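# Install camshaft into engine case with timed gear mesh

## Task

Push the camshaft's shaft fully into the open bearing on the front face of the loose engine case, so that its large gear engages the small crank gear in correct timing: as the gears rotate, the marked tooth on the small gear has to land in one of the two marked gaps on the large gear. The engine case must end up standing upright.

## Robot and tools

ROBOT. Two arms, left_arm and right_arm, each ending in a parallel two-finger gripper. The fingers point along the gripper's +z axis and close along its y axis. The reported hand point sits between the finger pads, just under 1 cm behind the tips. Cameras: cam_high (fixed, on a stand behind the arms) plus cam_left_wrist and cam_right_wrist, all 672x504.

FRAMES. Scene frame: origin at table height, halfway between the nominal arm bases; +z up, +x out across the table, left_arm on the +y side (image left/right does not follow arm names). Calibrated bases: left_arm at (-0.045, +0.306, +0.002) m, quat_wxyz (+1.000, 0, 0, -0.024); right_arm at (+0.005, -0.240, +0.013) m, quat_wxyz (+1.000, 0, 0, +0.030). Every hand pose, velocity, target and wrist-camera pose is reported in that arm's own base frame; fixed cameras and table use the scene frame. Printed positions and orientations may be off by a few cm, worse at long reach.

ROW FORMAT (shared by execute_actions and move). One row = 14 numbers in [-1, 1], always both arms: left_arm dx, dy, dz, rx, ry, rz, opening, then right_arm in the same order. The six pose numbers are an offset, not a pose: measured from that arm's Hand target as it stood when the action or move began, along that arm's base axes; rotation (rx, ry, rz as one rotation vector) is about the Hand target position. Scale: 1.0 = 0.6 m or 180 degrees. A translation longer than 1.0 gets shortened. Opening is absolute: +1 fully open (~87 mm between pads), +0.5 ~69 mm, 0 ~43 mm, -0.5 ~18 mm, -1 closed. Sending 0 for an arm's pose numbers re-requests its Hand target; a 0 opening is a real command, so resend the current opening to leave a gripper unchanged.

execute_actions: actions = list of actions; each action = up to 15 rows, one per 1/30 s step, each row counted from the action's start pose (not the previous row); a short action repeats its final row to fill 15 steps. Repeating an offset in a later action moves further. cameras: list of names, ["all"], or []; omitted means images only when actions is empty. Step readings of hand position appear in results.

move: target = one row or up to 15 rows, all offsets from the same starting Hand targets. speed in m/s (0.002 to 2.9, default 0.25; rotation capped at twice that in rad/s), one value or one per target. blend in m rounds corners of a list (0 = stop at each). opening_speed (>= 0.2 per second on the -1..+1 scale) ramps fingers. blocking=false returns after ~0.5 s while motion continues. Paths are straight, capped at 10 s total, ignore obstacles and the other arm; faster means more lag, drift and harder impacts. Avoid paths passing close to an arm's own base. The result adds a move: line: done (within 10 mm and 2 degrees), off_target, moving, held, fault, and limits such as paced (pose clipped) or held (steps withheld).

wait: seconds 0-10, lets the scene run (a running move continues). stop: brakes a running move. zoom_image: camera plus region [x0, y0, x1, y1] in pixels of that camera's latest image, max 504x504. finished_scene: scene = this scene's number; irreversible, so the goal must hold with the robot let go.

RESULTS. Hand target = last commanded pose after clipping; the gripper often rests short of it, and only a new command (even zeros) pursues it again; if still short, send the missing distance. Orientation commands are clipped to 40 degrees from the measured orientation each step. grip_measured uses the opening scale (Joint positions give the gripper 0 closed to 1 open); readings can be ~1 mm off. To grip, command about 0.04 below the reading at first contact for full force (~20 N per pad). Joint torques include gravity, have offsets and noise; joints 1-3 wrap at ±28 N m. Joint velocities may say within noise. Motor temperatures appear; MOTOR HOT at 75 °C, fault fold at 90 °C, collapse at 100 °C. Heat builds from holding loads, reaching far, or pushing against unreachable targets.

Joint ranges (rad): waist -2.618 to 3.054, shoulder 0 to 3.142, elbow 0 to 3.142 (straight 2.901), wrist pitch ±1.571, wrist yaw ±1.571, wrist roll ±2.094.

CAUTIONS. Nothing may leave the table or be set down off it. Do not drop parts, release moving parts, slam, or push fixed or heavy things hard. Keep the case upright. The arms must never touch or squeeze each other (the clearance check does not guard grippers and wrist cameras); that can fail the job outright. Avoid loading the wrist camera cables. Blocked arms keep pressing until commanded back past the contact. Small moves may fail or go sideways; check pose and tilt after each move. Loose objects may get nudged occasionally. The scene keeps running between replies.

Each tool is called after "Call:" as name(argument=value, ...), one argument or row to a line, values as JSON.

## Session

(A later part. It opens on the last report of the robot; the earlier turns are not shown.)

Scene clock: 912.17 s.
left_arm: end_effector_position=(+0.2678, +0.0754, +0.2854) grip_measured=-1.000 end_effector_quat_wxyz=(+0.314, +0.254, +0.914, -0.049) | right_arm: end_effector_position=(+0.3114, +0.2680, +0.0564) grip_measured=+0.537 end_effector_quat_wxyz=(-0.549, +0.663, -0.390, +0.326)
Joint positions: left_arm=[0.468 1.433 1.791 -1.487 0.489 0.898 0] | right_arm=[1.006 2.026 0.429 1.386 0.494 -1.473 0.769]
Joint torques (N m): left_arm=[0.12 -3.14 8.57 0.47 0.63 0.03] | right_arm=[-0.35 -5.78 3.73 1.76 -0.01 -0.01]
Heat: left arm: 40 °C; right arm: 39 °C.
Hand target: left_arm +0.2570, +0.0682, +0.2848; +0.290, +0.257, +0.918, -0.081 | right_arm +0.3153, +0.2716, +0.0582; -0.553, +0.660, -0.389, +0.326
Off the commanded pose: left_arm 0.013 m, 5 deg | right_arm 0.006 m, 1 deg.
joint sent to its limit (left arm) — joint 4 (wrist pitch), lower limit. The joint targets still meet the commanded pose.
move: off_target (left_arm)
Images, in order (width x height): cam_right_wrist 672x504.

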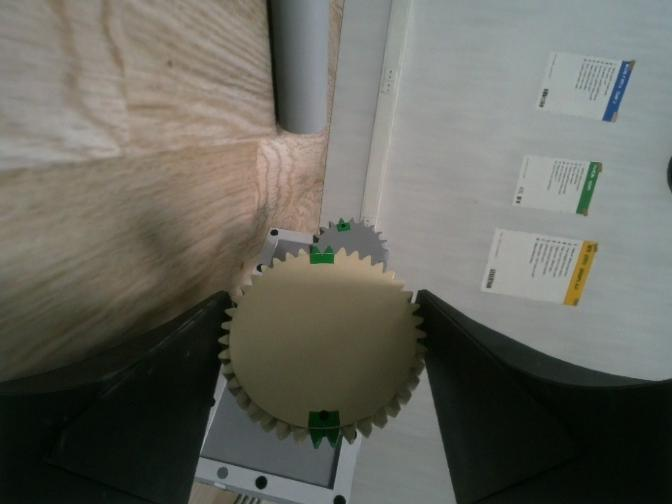

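Call:
move(
  target=[
    [0,0,0,0,0,0,-1,-0.0025,-0.0013,-0.0073,-0.0566,0.102,0,0.44],
    [0,0,0,0,0,0,-1,-0.007,-0.0038,-0.0132,-0.1131,0.204,0,0.44],
  ],
  speed=0.12,
  blend=[0.003,0],
  cameras=["cam_right_wrist","cam_high"],
)

Scene clock: 929.83 s.
left_arm: end_effector_position=(+0.2678, +0.0754, +0.2854) grip_measured=-1.000 end_effector_quat_wxyz=(+0.314, +0.254, +0.914, -0.049) | right_arm: end_effector_position=(+0.3105, +0.2686, +0.0502) grip_measured=+0.537 end_effector_quat_wxyz=(-0.283, +0.819, -0.466, +0.176)
Joint positions: left_arm=[0.468 1.433 1.791 -1.487 0.489 0.898 0] | right_arm=[0.919 1.711 0.93 -0.154 0.261 -1.274 0.769]
Joint torques (N m): left_arm=[0.12 -3.14 8.57 0.47 0.62 0.03] | right_arm=[-0.53 -6.19 6.78 0.96 -0.08 0.27]
Heat: left arm: 40 °C; right arm: 39 °C.
Hand target: left_arm +0.2570, +0.0682, +0.2848; +0.290, +0.257, +0.918, -0.081 | right_arm +0.3111, +0.2692, +0.0502; -0.280, +0.815, -0.480, +0.165
Off the commanded pose: left_arm 0.013 m, 5 deg | right_arm 0.001 m, 2 deg.
joint sent to its limit (left arm) — joint 4 (wrist pitch), lower limit. The joint targets still meet the commanded pose.
move: off_target (left_arm)
Images, in order (width x height): cam_high 672x504, cam_right_wrist 672x504.

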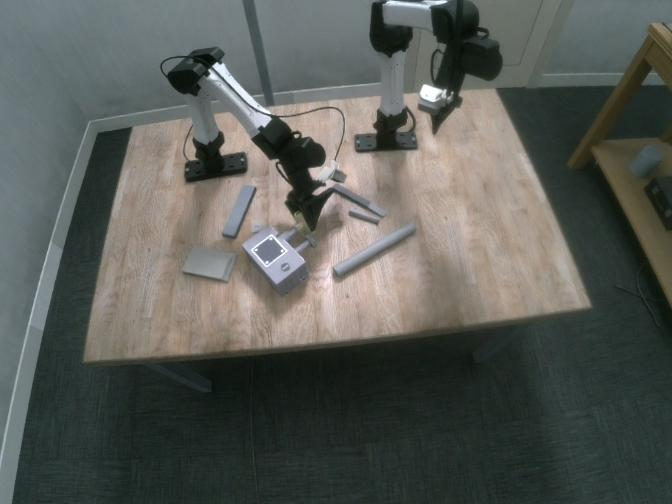

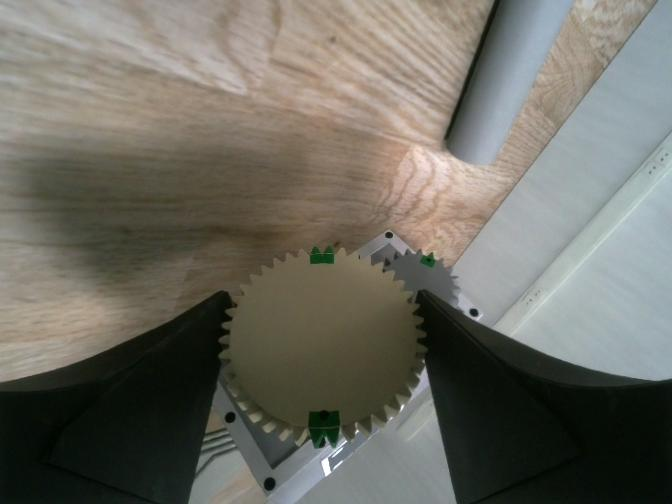

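Call:
move(
  target=[
    [0,0,0,0,0,0,-1,0,0,0,0,0,0,0.98],
    [0,0,0,0,0,0,-1,0.0045,0.0025,0.0059,0.0566,-0.102,0,0.98],
    [0,0,0,0,0,0,-1,0.007,0.0038,0.0132,0.1131,-0.204,0,0.98],
  ],
  speed=0.12,
  blend=[0,0.003,0],
  opening_speed=0.4,
  cameras=["cam_right_wrist"],
)

Scene clock: 941.83 s.
left_arm: end_effector_position=(+0.2678, +0.0754, +0.2854) grip_measured=-1.000 end_effector_quat_wxyz=(+0.314, +0.254, +0.914, -0.049) | right_arm: end_effector_position=(+0.3178, +0.2718, +0.0579) grip_measured=+0.968 end_effector_quat_wxyz=(-0.550, +0.663, -0.391, +0.324)
Joint positions: left_arm=[0.468 1.433 1.791 -1.487 0.489 0.898 0] | right_arm=[0.993 2.025 0.455 1.361 0.478 -1.472 0.984]
Joint torques (N m): left_arm=[0.12 -3.14 8.57 0.47 0.62 0.03] | right_arm=[0.84 -5.89 1.91 1.97 0.15 0]
Heat: left arm: 40 °C; right arm: 38 °C.
Hand target: left_arm +0.2570, +0.0682, +0.2848; +0.290, +0.257, +0.918, -0.081 | right_arm +0.3153, +0.2714, +0.0581; -0.553, +0.660, -0.390, +0.326
Off the commanded pose: left_arm 0.013 m, 5 deg | right_arm 0.003 m, 1 deg.
joint sent to its limit (left arm) — joint 4 (wrist pitch), lower limit. The joint targets still meet the commanded pose.
move: off_target (left_arm)
Images, in order (width x height): cam_right_wrist 672x504.

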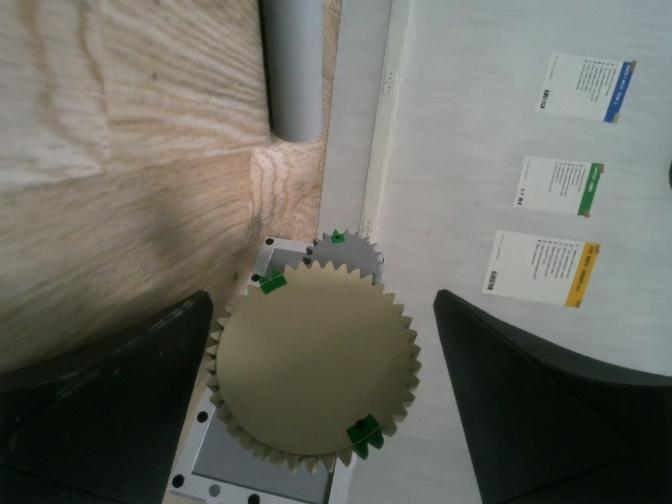

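Call:
move(
  target=[
    [0,0,0,0,0,0,-1,-0.0115,-0.0063,-0.0017,0,0,0,0.98],
    [0,0,0,0,0,0,-1,-0.0115,-0.0063,-0.0017,0,0,0,0.44],
    [0,0,0,0,0,0,-1,-0.0132,-0.0072,-0.007,-0.0442,0.0797,0,0.44],
    [0,0,0,0,0,0,-1,-0.0158,-0.0088,-0.0117,-0.0883,0.1594,0,0.44],
    [0,0,0,0,0,0,-1,-0.0197,-0.0108,-0.0155,-0.132,0.238,0,0.44],
  ],
  speed=0.12,
  blend=[0,0,0.003,0.003,0],
  opening_speed=0.5,
  cameras=["cam_right_wrist"],
)

Call:
zoom_image(
  camera="cam_right_wrist",
  region=[200, 200, 500, 480],
)

Scene clock: 961.77 s.
left_arm: end_effector_position=(+0.2678, +0.0754, +0.2854) grip_measured=-1.000 end_effector_quat_wxyz=(+0.314, +0.254, +0.914, -0.049) | right_arm: end_effector_position=(+0.3057, +0.2662, +0.0491) grip_measured=+0.536 end_effector_quat_wxyz=(-0.236, +0.838, -0.467, +0.153)
Joint positions: left_arm=[0.468 1.433 1.791 -1.487 0.489 0.898 0] | right_arm=[0.909 1.739 1.028 -0.33 0.222 -1.276 0.768]
Joint torques (N m): left_arm=[0.12 -3.12 8.57 0.47 0.62 0.03] | right_arm=[-0.5 -6.67 6.83 0.69 -0.16 0.42]
Motor temperatures (°C): left_arm=[23 27 40 27 27 25 24] | right_arm=[25 36 33 40 27 26 28]
Heat: left arm: 40 °C; right arm: 40 °C.
Hand target: left_arm +0.2570, +0.0682, +0.2848; +0.290, +0.257, +0.918, -0.081 | right_arm +0.3034, +0.2651, +0.0489; -0.230, +0.830, -0.489, +0.135
Off the commanded pose: left_arm 0.013 m, 5 deg | right_arm 0.003 m, 3 deg.
joint sent to its limit (left arm) — joint 4 (wrist pitch), lower limit. The joint targets still meet the commanded pose.
move: off_target (left_arm, right_arm)
Images, in order (width x height): cam_right_wrist 672x504.

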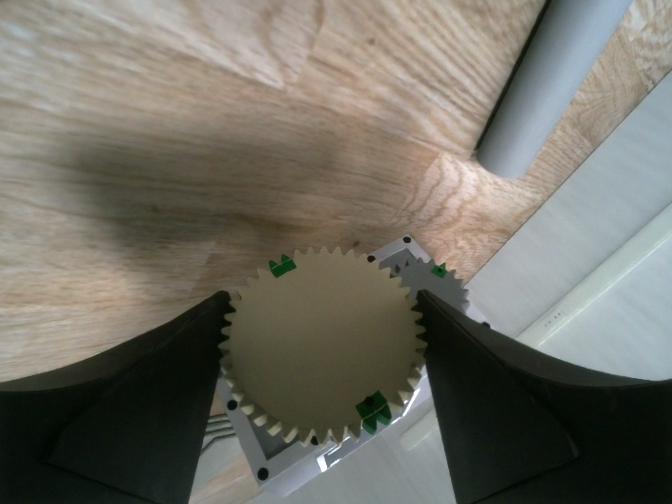

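Scaled by 1.680 from the camera's 672x504 image, which has a finer 960x720 frame.

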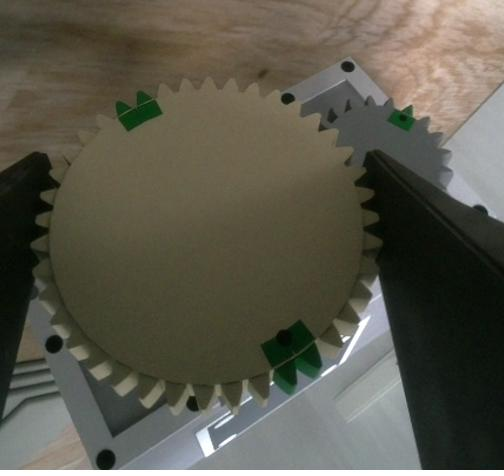

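Call:
move(
  target=[
    [0,0,0,0,0,0,-1,0.0097,-0.0175,0.012,0,0,0,0.44],
    [0,0,0,0,0,0,-1,0.0097,-0.0175,-0.012,0,0,0,0.44],
    [0,0,0,0,0,0,-1,0.0187,-0.0125,0,0,0,0,0.44],
    [0,0,0,0,0,0,-1,0.0007,-0.0225,0,0,0,0,0.44],
    [0,0,0,0,0,0,-1,0.0097,-0.0175,0,0,0,0.012,0.44],
    [0,0,0,0,0,0,-1,0.0097,-0.0175,0,0,0,-0.012,0.44],
    [0,0,0,0,0,0,-1,0.0097,-0.0175,0,0,0,0,0.44],
  ],
  speed=0.05,
  blend=0.002,
  cameras=["cam_right_wrist","cam_high"],
)

Call:
zoom_image(
  camera="cam_high",
  region=[260, 190, 340, 270],
)

Call:
zoom_image(
  camera="cam_right_wrist",
  region=[360, 220, 500, 340],
)

Scene clock: 978.43 s.
left_arm: end_effector_position=(+0.2678, +0.0754, +0.2854) grip_measured=-1.000 end_effector_quat_wxyz=(+0.314, +0.254, +0.914, -0.049) | right_arm: end_effector_position=(+0.3078, +0.2648, +0.0486) grip_measured=+0.536 end_effector_quat_wxyz=(-0.238, +0.842, -0.466, +0.133)
Joint positions: left_arm=[0.468 1.433 1.791 -1.487 0.489 0.898 0] | right_arm=[0.881 1.734 1.033 -0.342 0.168 -1.294 0.768]
Joint torques (N m): left_arm=[0.12 -3.12 8.57 0.47 0.63 0.03] | right_arm=[-1.11 -7.62 5.11 0.87 0.22 0.31]
Heat: left arm: 40 °C; right arm: 37 °C.
Hand target: left_arm +0.2570, +0.0682, +0.2848; +0.290, +0.257, +0.918, -0.081 | right_arm +0.3094, +0.2546, +0.0490; -0.230, +0.830, -0.489, +0.136
Off the commanded pose: left_arm 0.013 m, 5 deg | right_arm 0.010 m, 3 deg.
joint sent to its limit (left arm) — joint 4 (wrist pitch), lower limit. The joint targets still meet the commanded pose.
move: off_target (left_arm, right_arm)
Images, in order (width x height): cam_high 672x504, cam_right_wrist 672x504.

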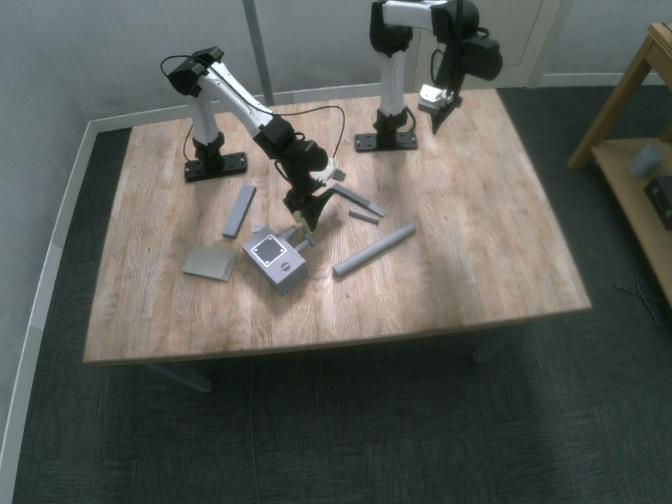

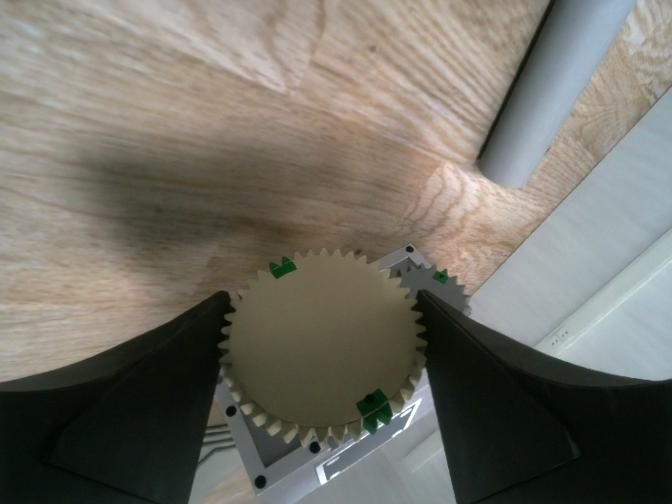

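Scaled by 6.300 from the camera's 672x504 image, which has a finer 960x720 frame.

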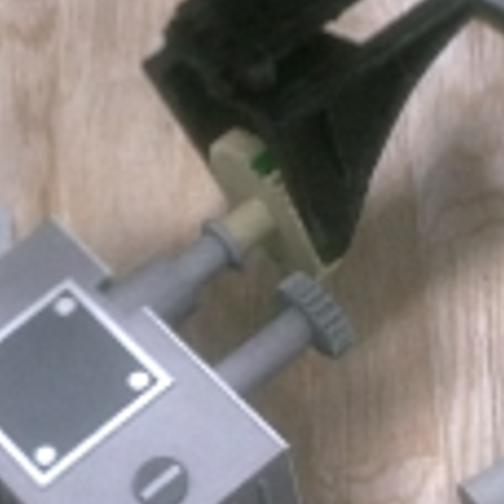

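Scaled by 3.600 from the camera's 672x504 image, which has a finer 960x720 frame.

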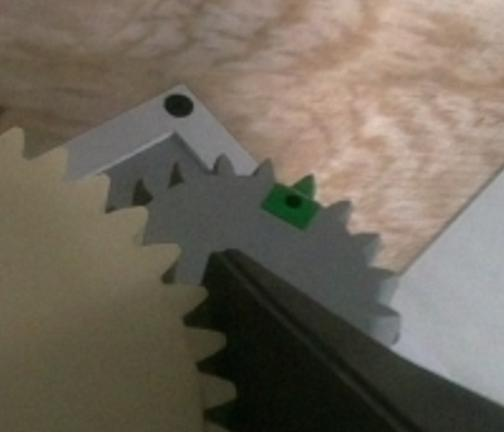

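Call:
move(
  target=[
    [0,0,0,0,0,0,-1,-0.007,0.013,0,0,0,0,0.44],
    [0,0,0,0,0,0,-1,-0.007,0.013,0,0,0,0,0.98],
  ],
  speed=0.05,
  opening_speed=0.4,
  cameras=["cam_right_wrist","cam_high"],
)

Scene clock: 994.00 s.
left_arm: end_effector_position=(+0.2678, +0.0754, +0.2854) grip_measured=-1.000 end_effector_quat_wxyz=(+0.314, +0.254, +0.914, -0.049) | right_arm: end_effector_position=(+0.3035, +0.2593, +0.0462) grip_measured=+0.968 end_effector_quat_wxyz=(-0.229, +0.832, -0.487, +0.134)
Joint positions: left_arm=[0.468 1.433 1.791 -1.487 0.489 0.898 0] | right_arm=[0.888 1.734 1.033 -0.365 0.189 -1.243 0.984]
Joint torques (N m): left_arm=[0.1 -3.14 8.57 0.46 0.62 0.03] | right_arm=[0.54 -6.41 6.26 0.98 0.14 0.05]
Heat: left arm: 40 °C; right arm: 37 °C.
Hand target: left_arm +0.2570, +0.0682, +0.2848; +0.290, +0.257, +0.918, -0.081 | right_arm +0.3052, +0.2624, +0.0490; -0.230, +0.830, -0.490, +0.135
Off the commanded pose: left_arm 0.013 m, 5 deg | right_arm 0.004 m, 0 deg.
joint sent to its limit (left arm) — joint 4 (wrist pitch), lower limit. The joint targets still meet the commanded pose.
move: off_target (left_arm); target 2's new opening was sent with right_arm's hand 0.003 m and 3 deg from that target
Images, in order (width x height): cam_high 672x504, cam_right_wrist 672x504.

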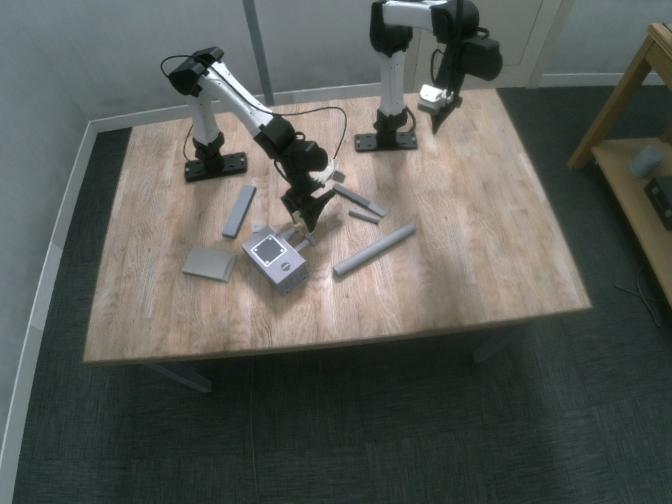

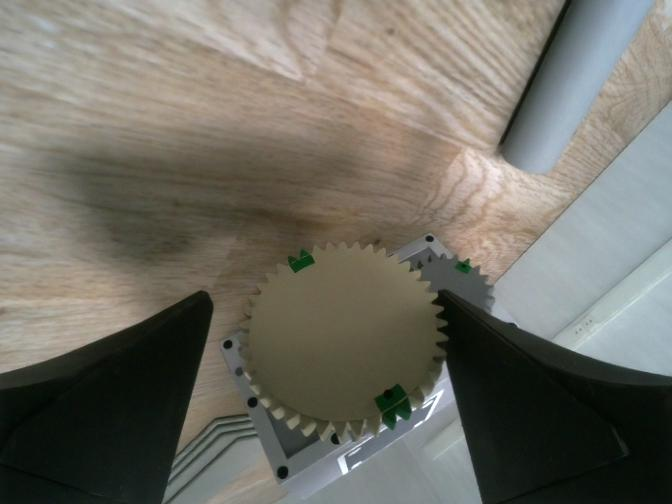

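Call:
move(
  target=[0,0,0,0,0,0,-1,0.012,0.007,0.006,0,0,0,0.98],
  speed=0.05,
  cameras=["cam_right_wrist"],
)

Scene clock: 1000.60 s.
left_arm: end_effector_position=(+0.2678, +0.0754, +0.2854) grip_measured=-1.000 end_effector_quat_wxyz=(+0.314, +0.254, +0.914, -0.049) | right_arm: end_effector_position=(+0.3064, +0.2629, +0.0469) grip_measured=+0.968 end_effector_quat_wxyz=(-0.225, +0.833, -0.487, +0.133)
Joint positions: left_arm=[0.468 1.433 1.791 -1.487 0.489 0.898 0] | right_arm=[0.888 1.753 1.063 -0.383 0.189 -1.243 0.984]
Joint torques (N m): left_arm=[0.1 -3.14 8.57 0.47 0.62 0.03] | right_arm=[-0.28 -6.43 7.12 0.96 0.08 -0.02]
Heat: left arm: 40 °C; right arm: 36 °C.
Hand target: left_arm +0.2570, +0.0682, +0.2848; +0.290, +0.257, +0.918, -0.081 | right_arm +0.3123, +0.2665, +0.0524; -0.229, +0.830, -0.490, +0.135
Off the commanded pose: left_arm 0.013 m, 5 deg | right_arm 0.009 m, 1 deg.
joint sent to its limit (left arm) — joint 4 (wrist pitch), lower limit. The joint targets still meet the commanded pose.
move: off_target (left_arm)
Images, in order (width x height): cam_right_wrist 672x504.

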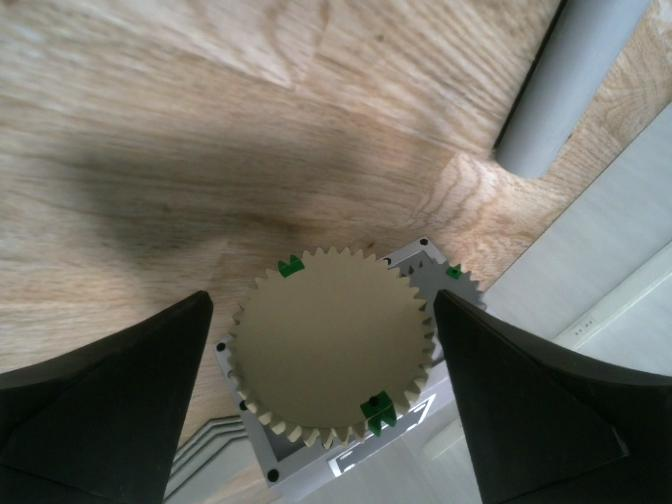

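Call:
move(
  target=[0,0,0,0,0,0,-1,0.005,0.003,0.004,0,0,0,0.98],
  speed=0.05,
  cameras=["cam_right_wrist"],
)

Scene clock: 1007.20 s.
left_arm: end_effector_position=(+0.2678, +0.0754, +0.2854) grip_measured=-1.000 end_effector_quat_wxyz=(+0.314, +0.254, +0.914, -0.049) | right_arm: end_effector_position=(+0.3084, +0.2655, +0.0491) grip_measured=+0.968 end_effector_quat_wxyz=(-0.225, +0.833, -0.487, +0.133)
Joint positions: left_arm=[0.468 1.433 1.791 -1.487 0.489 0.898 0] | right_arm=[0.888 1.761 1.082 -0.394 0.189 -1.243 0.984]
Joint torques (N m): left_arm=[0.1 -3.12 8.57 0.47 0.62 0.03] | right_arm=[-0.59 -6.57 7.13 0.96 0.07 -0.04]
Heat: left arm: 40 °C; right arm: 36 °C.
Hand target: left_arm +0.2570, +0.0682, +0.2848; +0.290, +0.257, +0.918, -0.081 | right_arm +0.3152, +0.2682, +0.0548; -0.229, +0.830, -0.490, +0.135
Off the commanded pose: left_arm 0.013 m, 5 deg | right_arm 0.009 m, 1 deg.
joint sent to its limit (left arm) — joint 4 (wrist pitch), lower limit. The joint targets still meet the commanded pose.
move: off_target (left_arm)
Images, in order (width x height): cam_right_wrist 672x504.

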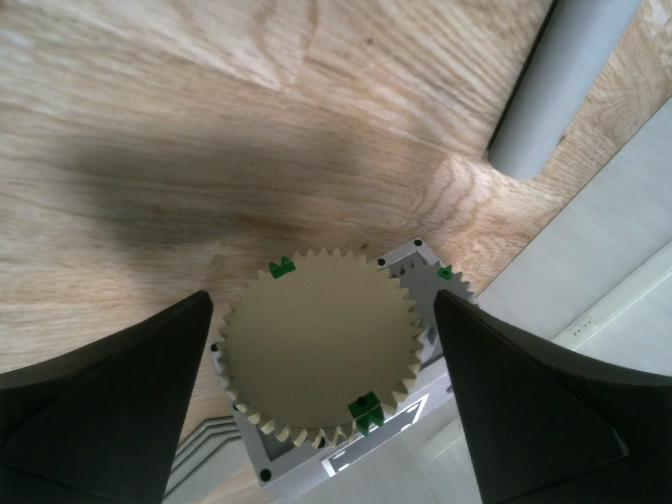

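Call:
move(
  target=[
    [0,0,0,0,0,0,-1,-0.02,-0.011,0.03,0,0,0,0.98],
    [0,0,0,0,0,0,-1,-0.0675,-0.0375,0.1187,0,0,0,0.98],
  ],
  speed=0.08,
  blend=[0.005,0],
  cameras=["cam_right_wrist"],
)

Scene clock: 1017.07 s.
left_arm: end_effector_position=(+0.2678, +0.0754, +0.2854) grip_measured=-1.000 end_effector_quat_wxyz=(+0.314, +0.254, +0.914, -0.049) | right_arm: end_effector_position=(+0.2728, +0.2405, +0.1101) grip_measured=+0.968 end_effector_quat_wxyz=(-0.211, +0.836, -0.489, +0.132)
Joint positions: left_arm=[0.468 1.433 1.791 -1.487 0.489 0.898 0] | right_arm=[0.929 1.556 1.125 -0.679 0.21 -1.203 0.984]
Joint torques (N m): left_arm=[0.12 -3.14 8.57 0.47 0.62 0.03] | right_arm=[0.81 -7.71 7.38 0.92 0.15 0.06]
Heat: left arm: 40 °C; right arm: 36 °C.
Hand target: left_arm +0.2570, +0.0682, +0.2848; +0.290, +0.257, +0.918, -0.081 | right_arm +0.2748, +0.2458, +0.1261; -0.230, +0.830, -0.490, +0.135
Off the commanded pose: left_arm 0.013 m, 5 deg | right_arm 0.017 m, 2 deg.
joint sent to its limit (left arm) — joint 4 (wrist pitch), lower limit. The joint targets still meet the commanded pose.
move: off_target (left_arm, right_arm)
Images, in order (width x height): cam_right_wrist 672x504.

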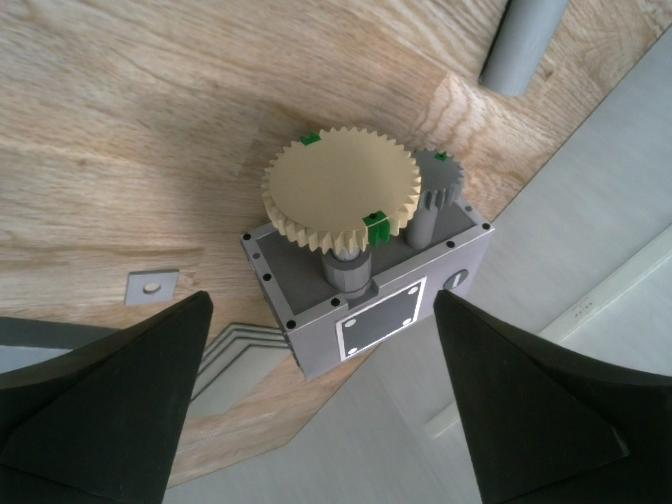

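Call:
zoom_image(
  camera="cam_right_wrist",
  region=[240, 100, 500, 320],
)

Call:
zoom_image(
  camera="cam_right_wrist",
  region=[390, 130, 480, 220],
)

Scaled by 1.938 from the camera's 672x504 image, which has a finer 960x720 frame.

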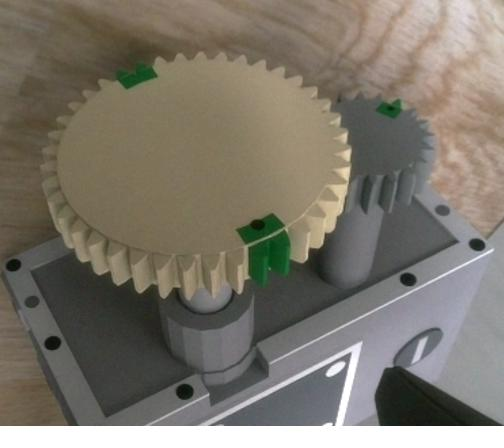

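Scaled by 5.600 from the camera's 672x504 image, which has a finer 960x720 frame.

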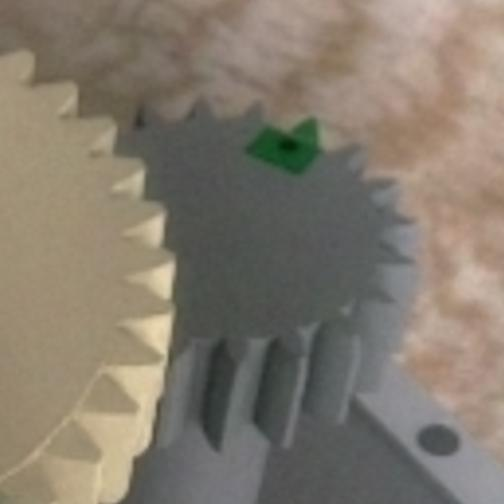

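Call:
move(
  target=[
    [0,0,0,0,0,0,-1,-0.075,-0.035,-0.01,0.1317,-0.2387,0,0.98],
    [0,0,0,0,0,0,-1,-0.0445,-0.019,-0.095,0.1317,-0.2387,0,0.98],
  ],
  speed=0.2,
  blend=[0.015,0],
  cameras=["cam_right_wrist"],
)

Scene clock: 1055.43 s.
left_arm: end_effector_position=(+0.2678, +0.0754, +0.2854) grip_measured=-1.000 end_effector_quat_wxyz=(+0.314, +0.254, +0.914, -0.049) | right_arm: end_effector_position=(+0.2472, +0.2361, +0.0680) grip_measured=+0.968 end_effector_quat_wxyz=(-0.548, +0.664, -0.389, +0.328)
Joint positions: left_arm=[0.468 1.433 1.791 -1.487 0.489 0.898 0] | right_arm=[1.191 1.857 0.197 1.423 0.675 -1.429 0.984]
Joint torques (N m): left_arm=[0.12 -3.14 8.57 0.47 0.63 0.03] | right_arm=[-0.51 -4.08 1.48 1.93 -0.01 -0.04]
Heat: left arm: 40 °C; right arm: 37 °C.
Hand target: left_arm +0.2570, +0.0682, +0.2848; +0.290, +0.257, +0.918, -0.081 | right_arm +0.2480, +0.2345, +0.0691; -0.553, +0.660, -0.389, +0.327
Off the commanded pose: left_arm 0.013 m, 5 deg | right_arm 0.002 m, 1 deg.
joint sent to its limit (left arm) — joint 4 (wrist pitch), lower limit. The joint targets still meet the commanded pose.
move: off_target (left_arm)
Images, in order (width x height): cam_right_wrist 672x504.

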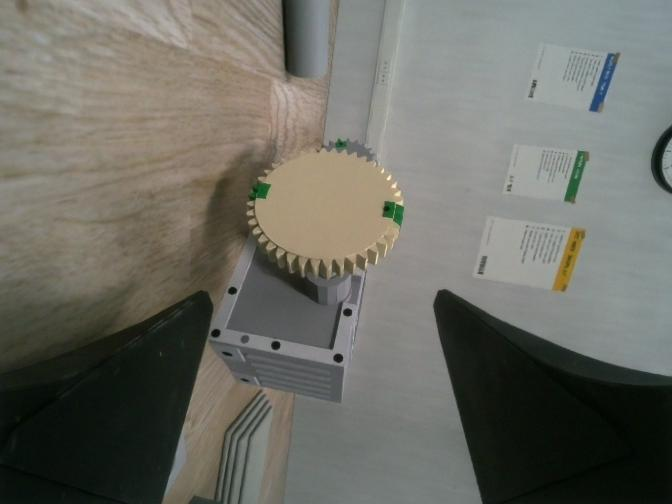

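Call:
move(
  target=[
    [0,0,0,0,0,0,-1,0.055,0.03,-0.011,0,0,0,0.98],
    [0,0,0,0,0,0,-1,0.1063,0.0588,-0.023,0,0,0,0.98],
  ],
  speed=0.1,
  blend=[0.005,0],
  cameras=["cam_right_wrist"],
)

Scene clock: 1062.23 s.
left_arm: end_effector_position=(+0.2678, +0.0754, +0.2854) grip_measured=-1.000 end_effector_quat_wxyz=(+0.314, +0.254, +0.914, -0.049) | right_arm: end_effector_position=(+0.3085, +0.2662, +0.0552) grip_measured=+0.968 end_effector_quat_wxyz=(-0.552, +0.660, -0.391, +0.328)
Joint positions: left_arm=[0.468 1.433 1.791 -1.487 0.489 0.898 0] | right_arm=[1.014 2.041 0.417 1.421 0.505 -1.473 0.984]
Joint torques (N m): left_arm=[0.12 -3.14 8.57 0.47 0.62 0.02] | right_arm=[-0.36 -5.72 3.56 1.69 -0.05 -0.01]
Heat: left arm: 40 °C; right arm: 38 °C.
Hand target: left_arm +0.2570, +0.0682, +0.2848; +0.290, +0.257, +0.918, -0.081 | right_arm +0.3118, +0.2697, +0.0552; -0.553, +0.660, -0.389, +0.327
Off the commanded pose: left_arm 0.013 m, 5 deg | right_arm 0.005 m, 0 deg.
joint sent to its limit (left arm) — joint 4 (wrist pitch), lower limit. The joint targets still meet the commanded pose.
move: off_target (left_arm)
Images, in order (width x height): cam_right_wrist 672x504.

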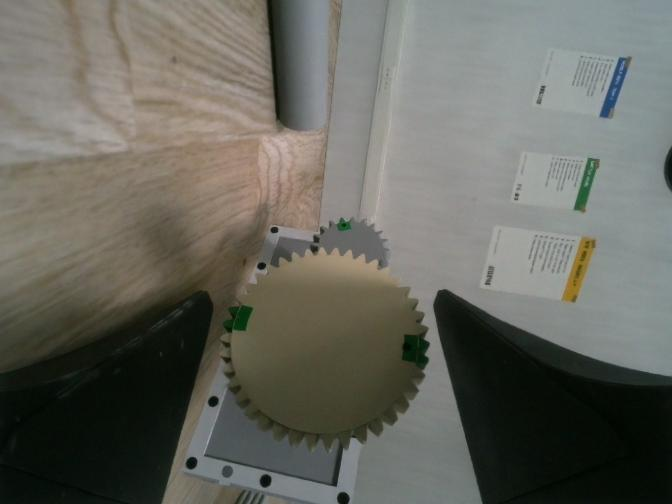

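Call:
move(
  target=[
    [0,0,0,0,0,0,-1,0,0,0,0,0,0,0.44],
    [0,0,0,0,0,0,-1,0.0065,-0.0117,0,0,0,0,0.44],
  ],
  speed=0.05,
  opening_speed=0.4,
  cameras=["cam_right_wrist"],
)

Call:
zoom_image(
  camera="cam_right_wrist",
  region=[200, 190, 450, 470],
)

Scene clock: 1080.67 s.
left_arm: end_effector_position=(+0.2678, +0.0754, +0.2854) grip_measured=-1.000 end_effector_quat_wxyz=(+0.314, +0.254, +0.914, -0.049) | right_arm: end_effector_position=(+0.3118, +0.2655, +0.0558) grip_measured=+0.535 end_effector_quat_wxyz=(-0.554, +0.661, -0.388, +0.325)
Joint positions: left_arm=[0.468 1.433 1.791 -1.487 0.489 0.898 0] | right_arm=[0.998 2.041 0.417 1.426 0.481 -1.478 0.767]
Joint torques (N m): left_arm=[0.1 -3.14 8.55 0.47 0.62 0.03] | right_arm=[-1.33 -6.04 2.4 1.79 -0.05 -0.03]
Heat: left arm: 40 °C; right arm: 39 °C.
Hand target: left_arm +0.2570, +0.0682, +0.2848; +0.290, +0.257, +0.918, -0.081 | right_arm +0.3158, +0.2626, +0.0553; -0.553, +0.660, -0.389, +0.327
Off the commanded pose: left_arm 0.013 m, 5 deg | right_arm 0.005 m, 0 deg.
joint sent to its limit (left arm) — joint 4 (wrist pitch), lower limit. The joint targets still meet the commanded pose.
move: off_target (left_arm)
Images, in order (width x height): cam_right_wrist 672x504.

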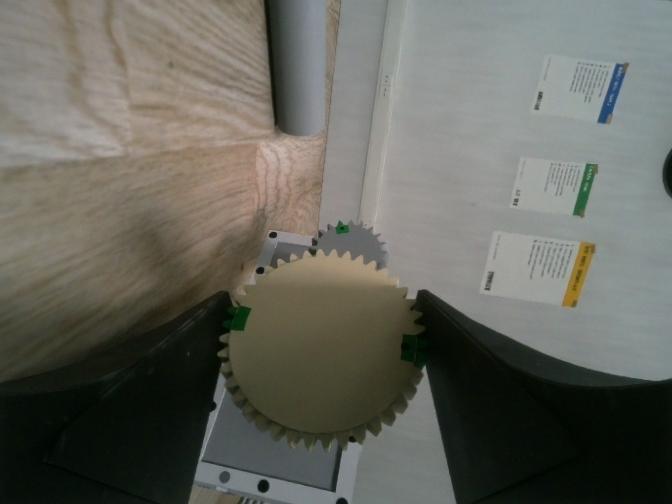

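Scaled by 1.800 from the camera's 672x504 image, which has a finer 960x720 frame.

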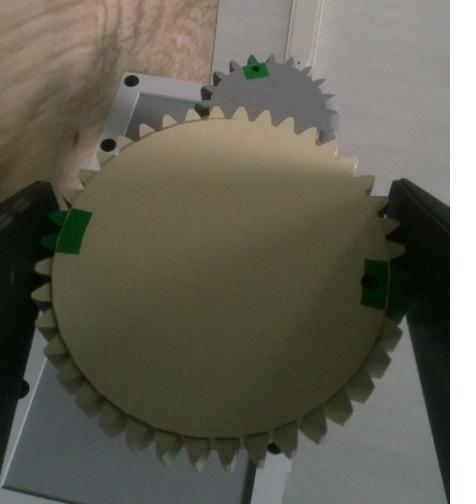

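Call:
move(
  target=[
    [0,0,0,0,0,0,-1,0.007,-0.0127,0.012,0,0,0,0.44],
    [0,0,0,0,0,0,-1,0.007,-0.0127,-0.012,0,0,0,0.44],
    [0,0,0,0,0,0,-1,0.016,-0.0077,0,0,0,0,0.44],
    [0,0,0,0,0,0,-1,-0.002,-0.0177,0,0,0,0,0.44],
    [0,0,0,0,0,0,-1,0.007,-0.0127,0,0,0,0.012,0.44],
    [0,0,0,0,0,0,-1,0.007,-0.0127,0,0,0,-0.012,0.44],
    [0,0,0,0,0,0,-1,0.007,-0.0127,0,0,0,0,0.44],
  ],
  speed=0.05,
  blend=0.002,
  cameras=["cam_right_wrist","cam_high"],
)

Call:
zoom_image(
  camera="cam_high",
  region=[260, 190, 340, 270],
)

Call:
zoom_image(
  camera="cam_right_wrist",
  region=[200, 170, 450, 450],
)

Scene clock: 1092.30 s.
left_arm: end_effector_position=(+0.2678, +0.0754, +0.2854) grip_measured=-1.000 end_effector_quat_wxyz=(+0.314, +0.254, +0.914, -0.049) | right_arm: end_effector_position=(+0.3141, +0.2654, +0.0558) grip_measured=+0.535 end_effector_quat_wxyz=(-0.564, +0.663, -0.378, +0.316)
Joint positions: left_arm=[0.468 1.433 1.791 -1.487 0.489 0.898 0] | right_arm=[0.973 2.056 0.406 1.469 0.425 -1.489 0.767]
Joint torques (N m): left_arm=[0.1 -3.14 8.57 0.47 0.62 0.03] | right_arm=[-1.78 -7.56 1.91 1.57 0.23 0.01]
Heat: left arm: 40 °C; right arm: 40 °C.
Hand target: left_arm +0.2570, +0.0682, +0.2848; +0.290, +0.257, +0.918, -0.081 | right_arm +0.3200, +0.2550, +0.0553; -0.553, +0.660, -0.389, +0.327
Off the commanded pose: left_arm 0.013 m, 5 deg | right_arm 0.012 m, 2 deg.
joint sent to its limit (left arm) — joint 4 (wrist pitch), lower limit. The joint targets still meet the commanded pose.
move: off_target (left_arm, right_arm)
Images, in order (width x height): cam_high 672x504, cam_right_wrist 672x504.

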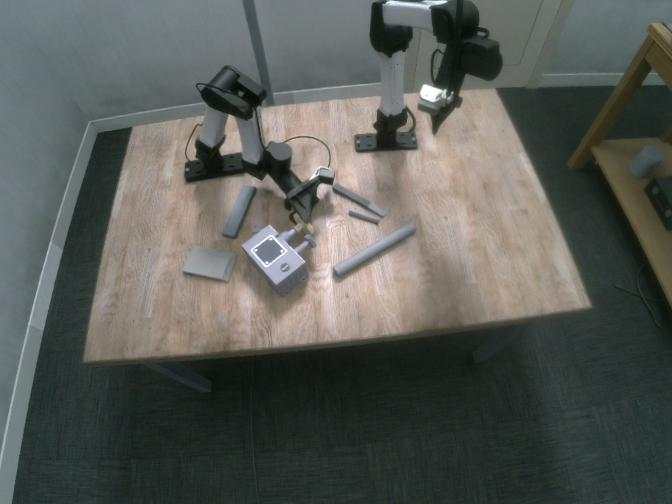

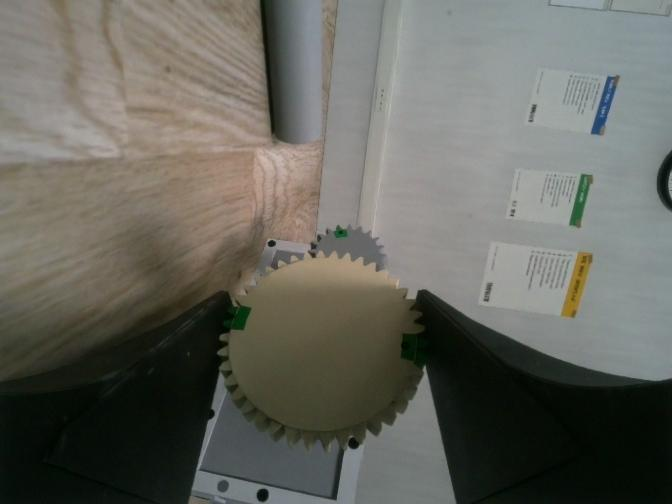

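Scaled by 6.300 from the camera's 672x504 image, which has a finer 960x720 frame.

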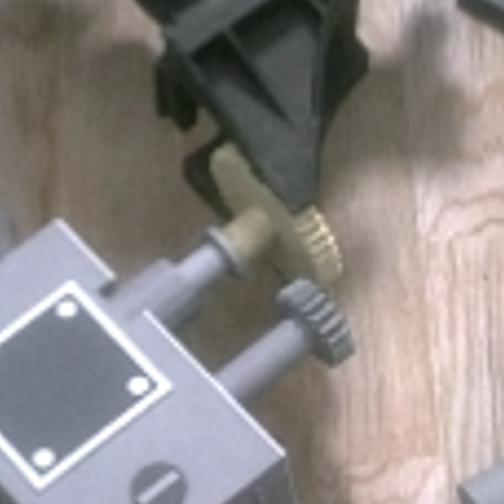

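Scaled by 1.800 from the camera's 672x504 image, which has a finer 960x720 frame.

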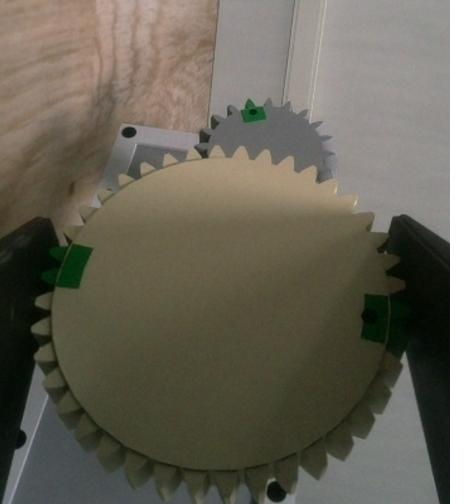

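Call:
move(
  target=[
    [0,0,0,0,0,0,-1,0,0,0.0,0,0,-0.02,0.44],
    [0,0,0,0,0,0,-1,0,0,0.02,0,0,-0.02,0.44],
    [0,0,0,0,0,0,-1,0,0,-0.015,0,0,-0.02,0.44],
    [0,0,0,0,0,0,-1,0.012,0.006,0,0,0,-0.03,0.44],
    [0,0,0,0,0,0,-1,-0.012,-0.006,0,0,0,-0.01,0.44],
    [0,0,0,0,0,0,-1,0.0,0.0,0,0.01,0.005,-0.02,0.44],
    [0,0,0,0,0,0,-1,0.0,0.0,0,-0.01,-0.005,-0.02,0.44],
    [0,0,0,0,0,0,-1,0.0,0,0,0,0,-0.02,0.44],
  ],
  speed=0.05,
  blend=0.002,
  cameras=["cam_right_wrist","cam_high"],
)

Call:
zoom_image(
  camera="cam_high",
  region=[260, 190, 340, 270],
)

Call:
zoom_image(
  camera="cam_right_wrist",
  region=[200, 170, 450, 450],
)

Scene clock: 1109.30 s.
left_arm: end_effector_position=(+0.2678, +0.0754, +0.2854) grip_measured=-1.000 end_effector_quat_wxyz=(+0.314, +0.254, +0.914, -0.049) | right_arm: end_effector_position=(+0.3145, +0.2595, +0.0555) grip_measured=+0.535 end_effector_quat_wxyz=(-0.551, +0.654, -0.395, +0.336)
Joint positions: left_arm=[0.468 1.433 1.791 -1.487 0.489 0.898 0] | right_arm=[0.991 2.055 0.416 1.448 0.503 -1.481 0.767]
Joint torques (N m): left_arm=[0.1 -3.14 8.57 0.47 0.62 0.03] | right_arm=[-0.57 -7.1 3.45 1.43 0.4 0.12]
Heat: left arm: 40 °C; right arm: 40 °C.
Hand target: left_arm +0.2570, +0.0682, +0.2848; +0.290, +0.257, +0.918, -0.081 | right_arm +0.3199, +0.2550, +0.0552; -0.543, +0.648, -0.409, +0.344
Off the commanded pose: left_arm 0.013 m, 5 deg | right_arm 0.007 m, 2 deg.
joint sent to its limit (left arm) — joint 4 (wrist pitch), lower limit. The joint targets still meet the commanded pose.
move: off_target (left_arm)
Images, in order (width x height): cam_high 672x504, cam_right_wrist 672x504.

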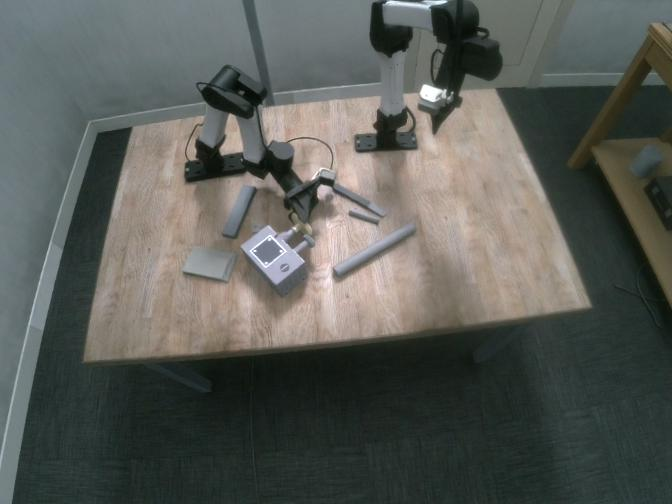

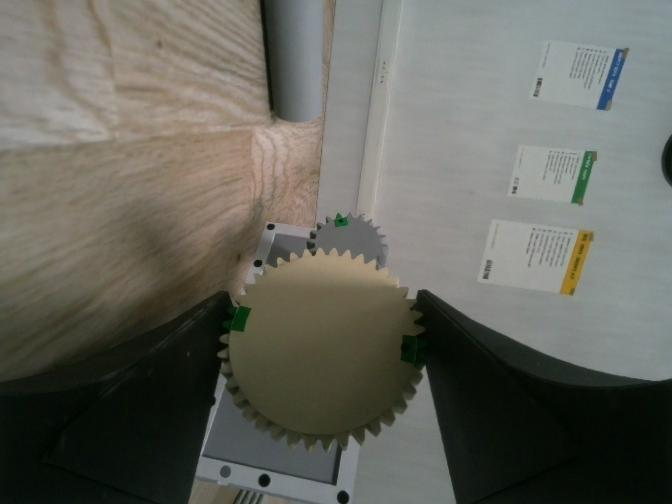

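Scaled by 6.300 from the camera's 672x504 image, which has a finer 960x720 frame.

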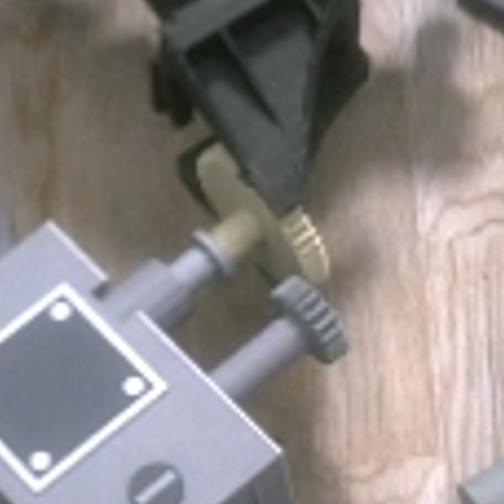

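Scaled by 1.800 from the camera's 672x504 image, which has a finer 960x720 frame.

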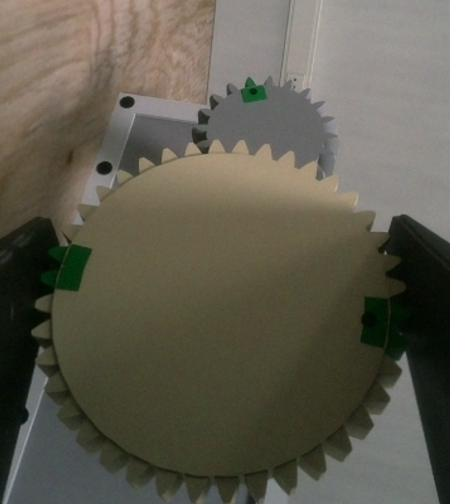

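Call:
move(
  target=[
    [0,0,0,0,0,0,-1,0.006,-0.011,0.016,0,0,0,0.44],
    [0,0,0,0,0,0,-1,0.006,-0.011,-0.015,0,0,0,0.44],
    [0,0,0,0,0,0,-1,0.018,-0.005,0,0,0,-0.01,0.44],
    [0,0,0,0,0,0,-1,-0.006,-0.017,0,0,0,0.01,0.44],
    [0,0,0,0,0,0,-1,0.006,-0.011,0,0.01,0.005,0,0.44],
    [0,0,0,0,0,0,-1,0.006,-0.011,0,-0.01,-0.005,0,0.44],
    [0,0,0,0,0,0,-1,0.006,-0.011,0,0,0,0,0.44],
  ],
  speed=0.05,
  blend=0.002,
  cameras=["cam_right_wrist","cam_high"],
)

Call:
zoom_image(
  camera="cam_high",
  region=[260, 190, 340, 270],
)

Call:
zoom_image(
  camera="cam_right_wrist",
  region=[200, 170, 450, 450],
)

Scene clock: 1120.73 s.
left_arm: end_effector_position=(+0.2678, +0.0754, +0.2854) grip_measured=-1.000 end_effector_quat_wxyz=(+0.314, +0.254, +0.914, -0.049) | right_arm: end_effector_position=(+0.3191, +0.2530, +0.0558) grip_measured=+0.535 end_effector_quat_wxyz=(-0.550, +0.653, -0.397, +0.338)
Joint positions: left_arm=[0.468 1.433 1.791 -1.487 0.489 0.898 0] | right_arm=[0.965 2.053 0.407 1.457 0.483 -1.486 0.767]
Joint torques (N m): left_arm=[0.12 -3.14 8.55 0.47 0.63 0.03] | right_arm=[-0.54 -7.06 3.1 1.48 0.33 0.12]
Heat: left arm: 40 °C; right arm: 39 °C.
Hand target: left_arm +0.2570, +0.0682, +0.2848; +0.290, +0.257, +0.918, -0.081 | right_arm +0.3235, +0.2485, +0.0552; -0.543, +0.648, -0.409, +0.344
Off the commanded pose: left_arm 0.013 m, 5 deg | right_arm 0.006 m, 2 deg.
joint sent to its limit (left arm) — joint 4 (wrist pitch), lower limit. The joint targets still meet the commanded pose.
move: off_target (left_arm)
Images, in order (width x height): cam_high 672x504, cam_right_wrist 672x504.

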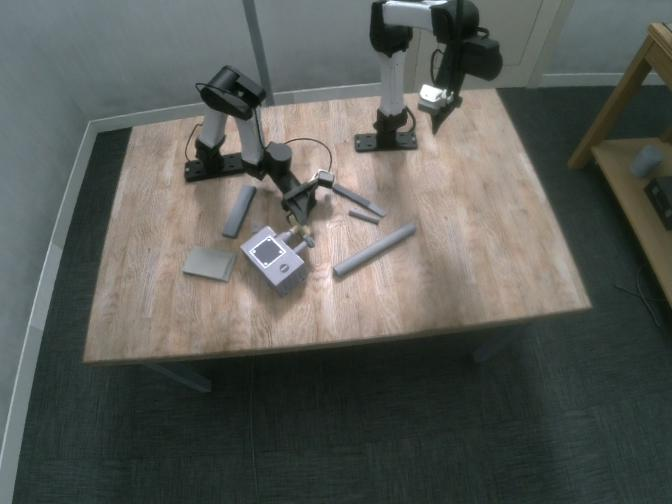

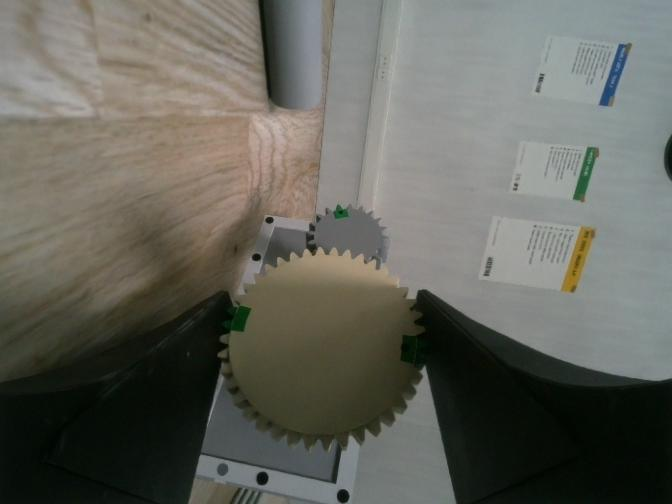

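Scaled by 6.300 from the camera's 672x504 image, which has a finer 960x720 frame.

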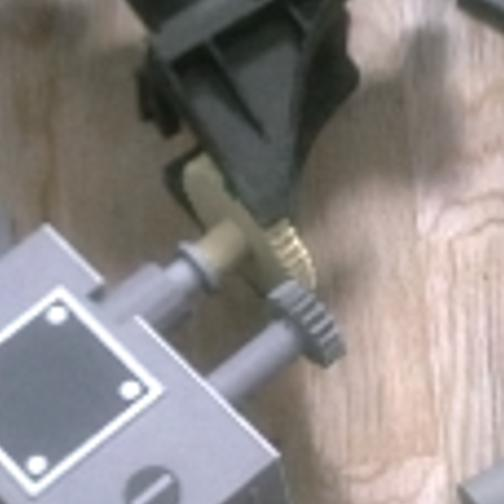

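Scaled by 1.800 from the camera's 672x504 image, which has a finer 960x720 frame.

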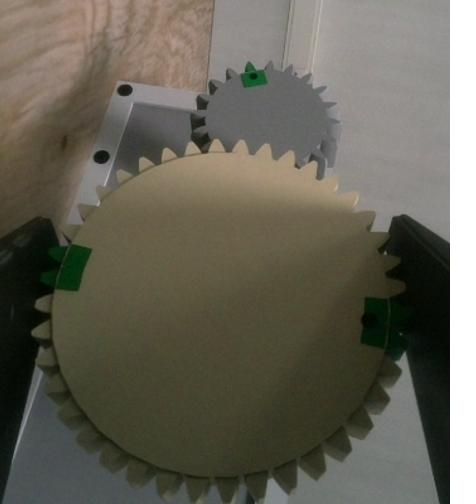

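Call:
zoom_image(
  camera="cam_right_wrist",
  region=[295, 195, 400, 275],
)

Call:
zoom_image(
  camera="cam_right_wrist",
  region=[205, 230, 315, 340],
)

Call:
zoom_image(
  camera="cam_right_wrist",
  region=[340, 270, 450, 380],
)

Scaled by 4.800 from the camera's 672x504 image, which has a finer 960x720 frame.

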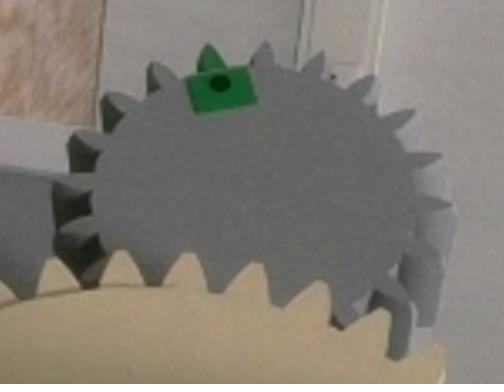

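Scaled by 4.582 from the camera's 672x504 image, which has a finer 960x720 frame.

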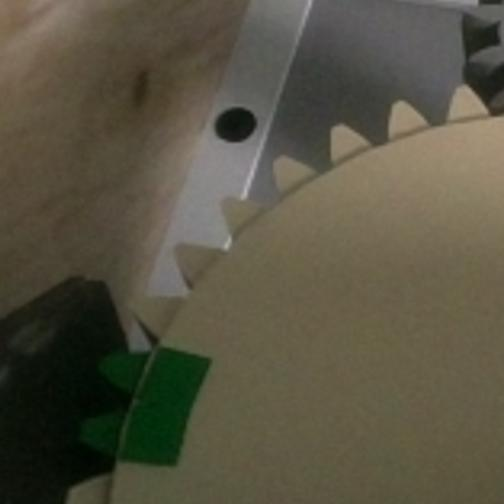

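Scaled by 4.582 from the camera's 672x504 image, which has a finer 960x720 frame.

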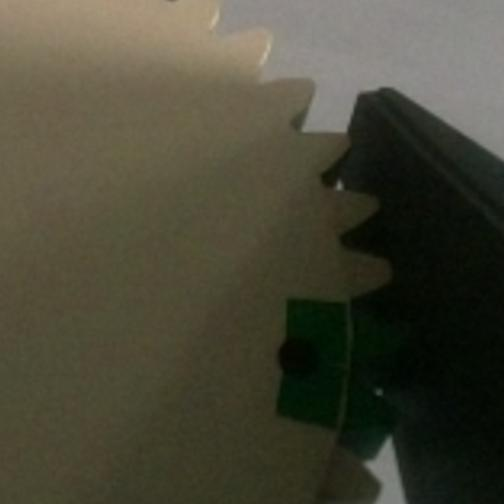

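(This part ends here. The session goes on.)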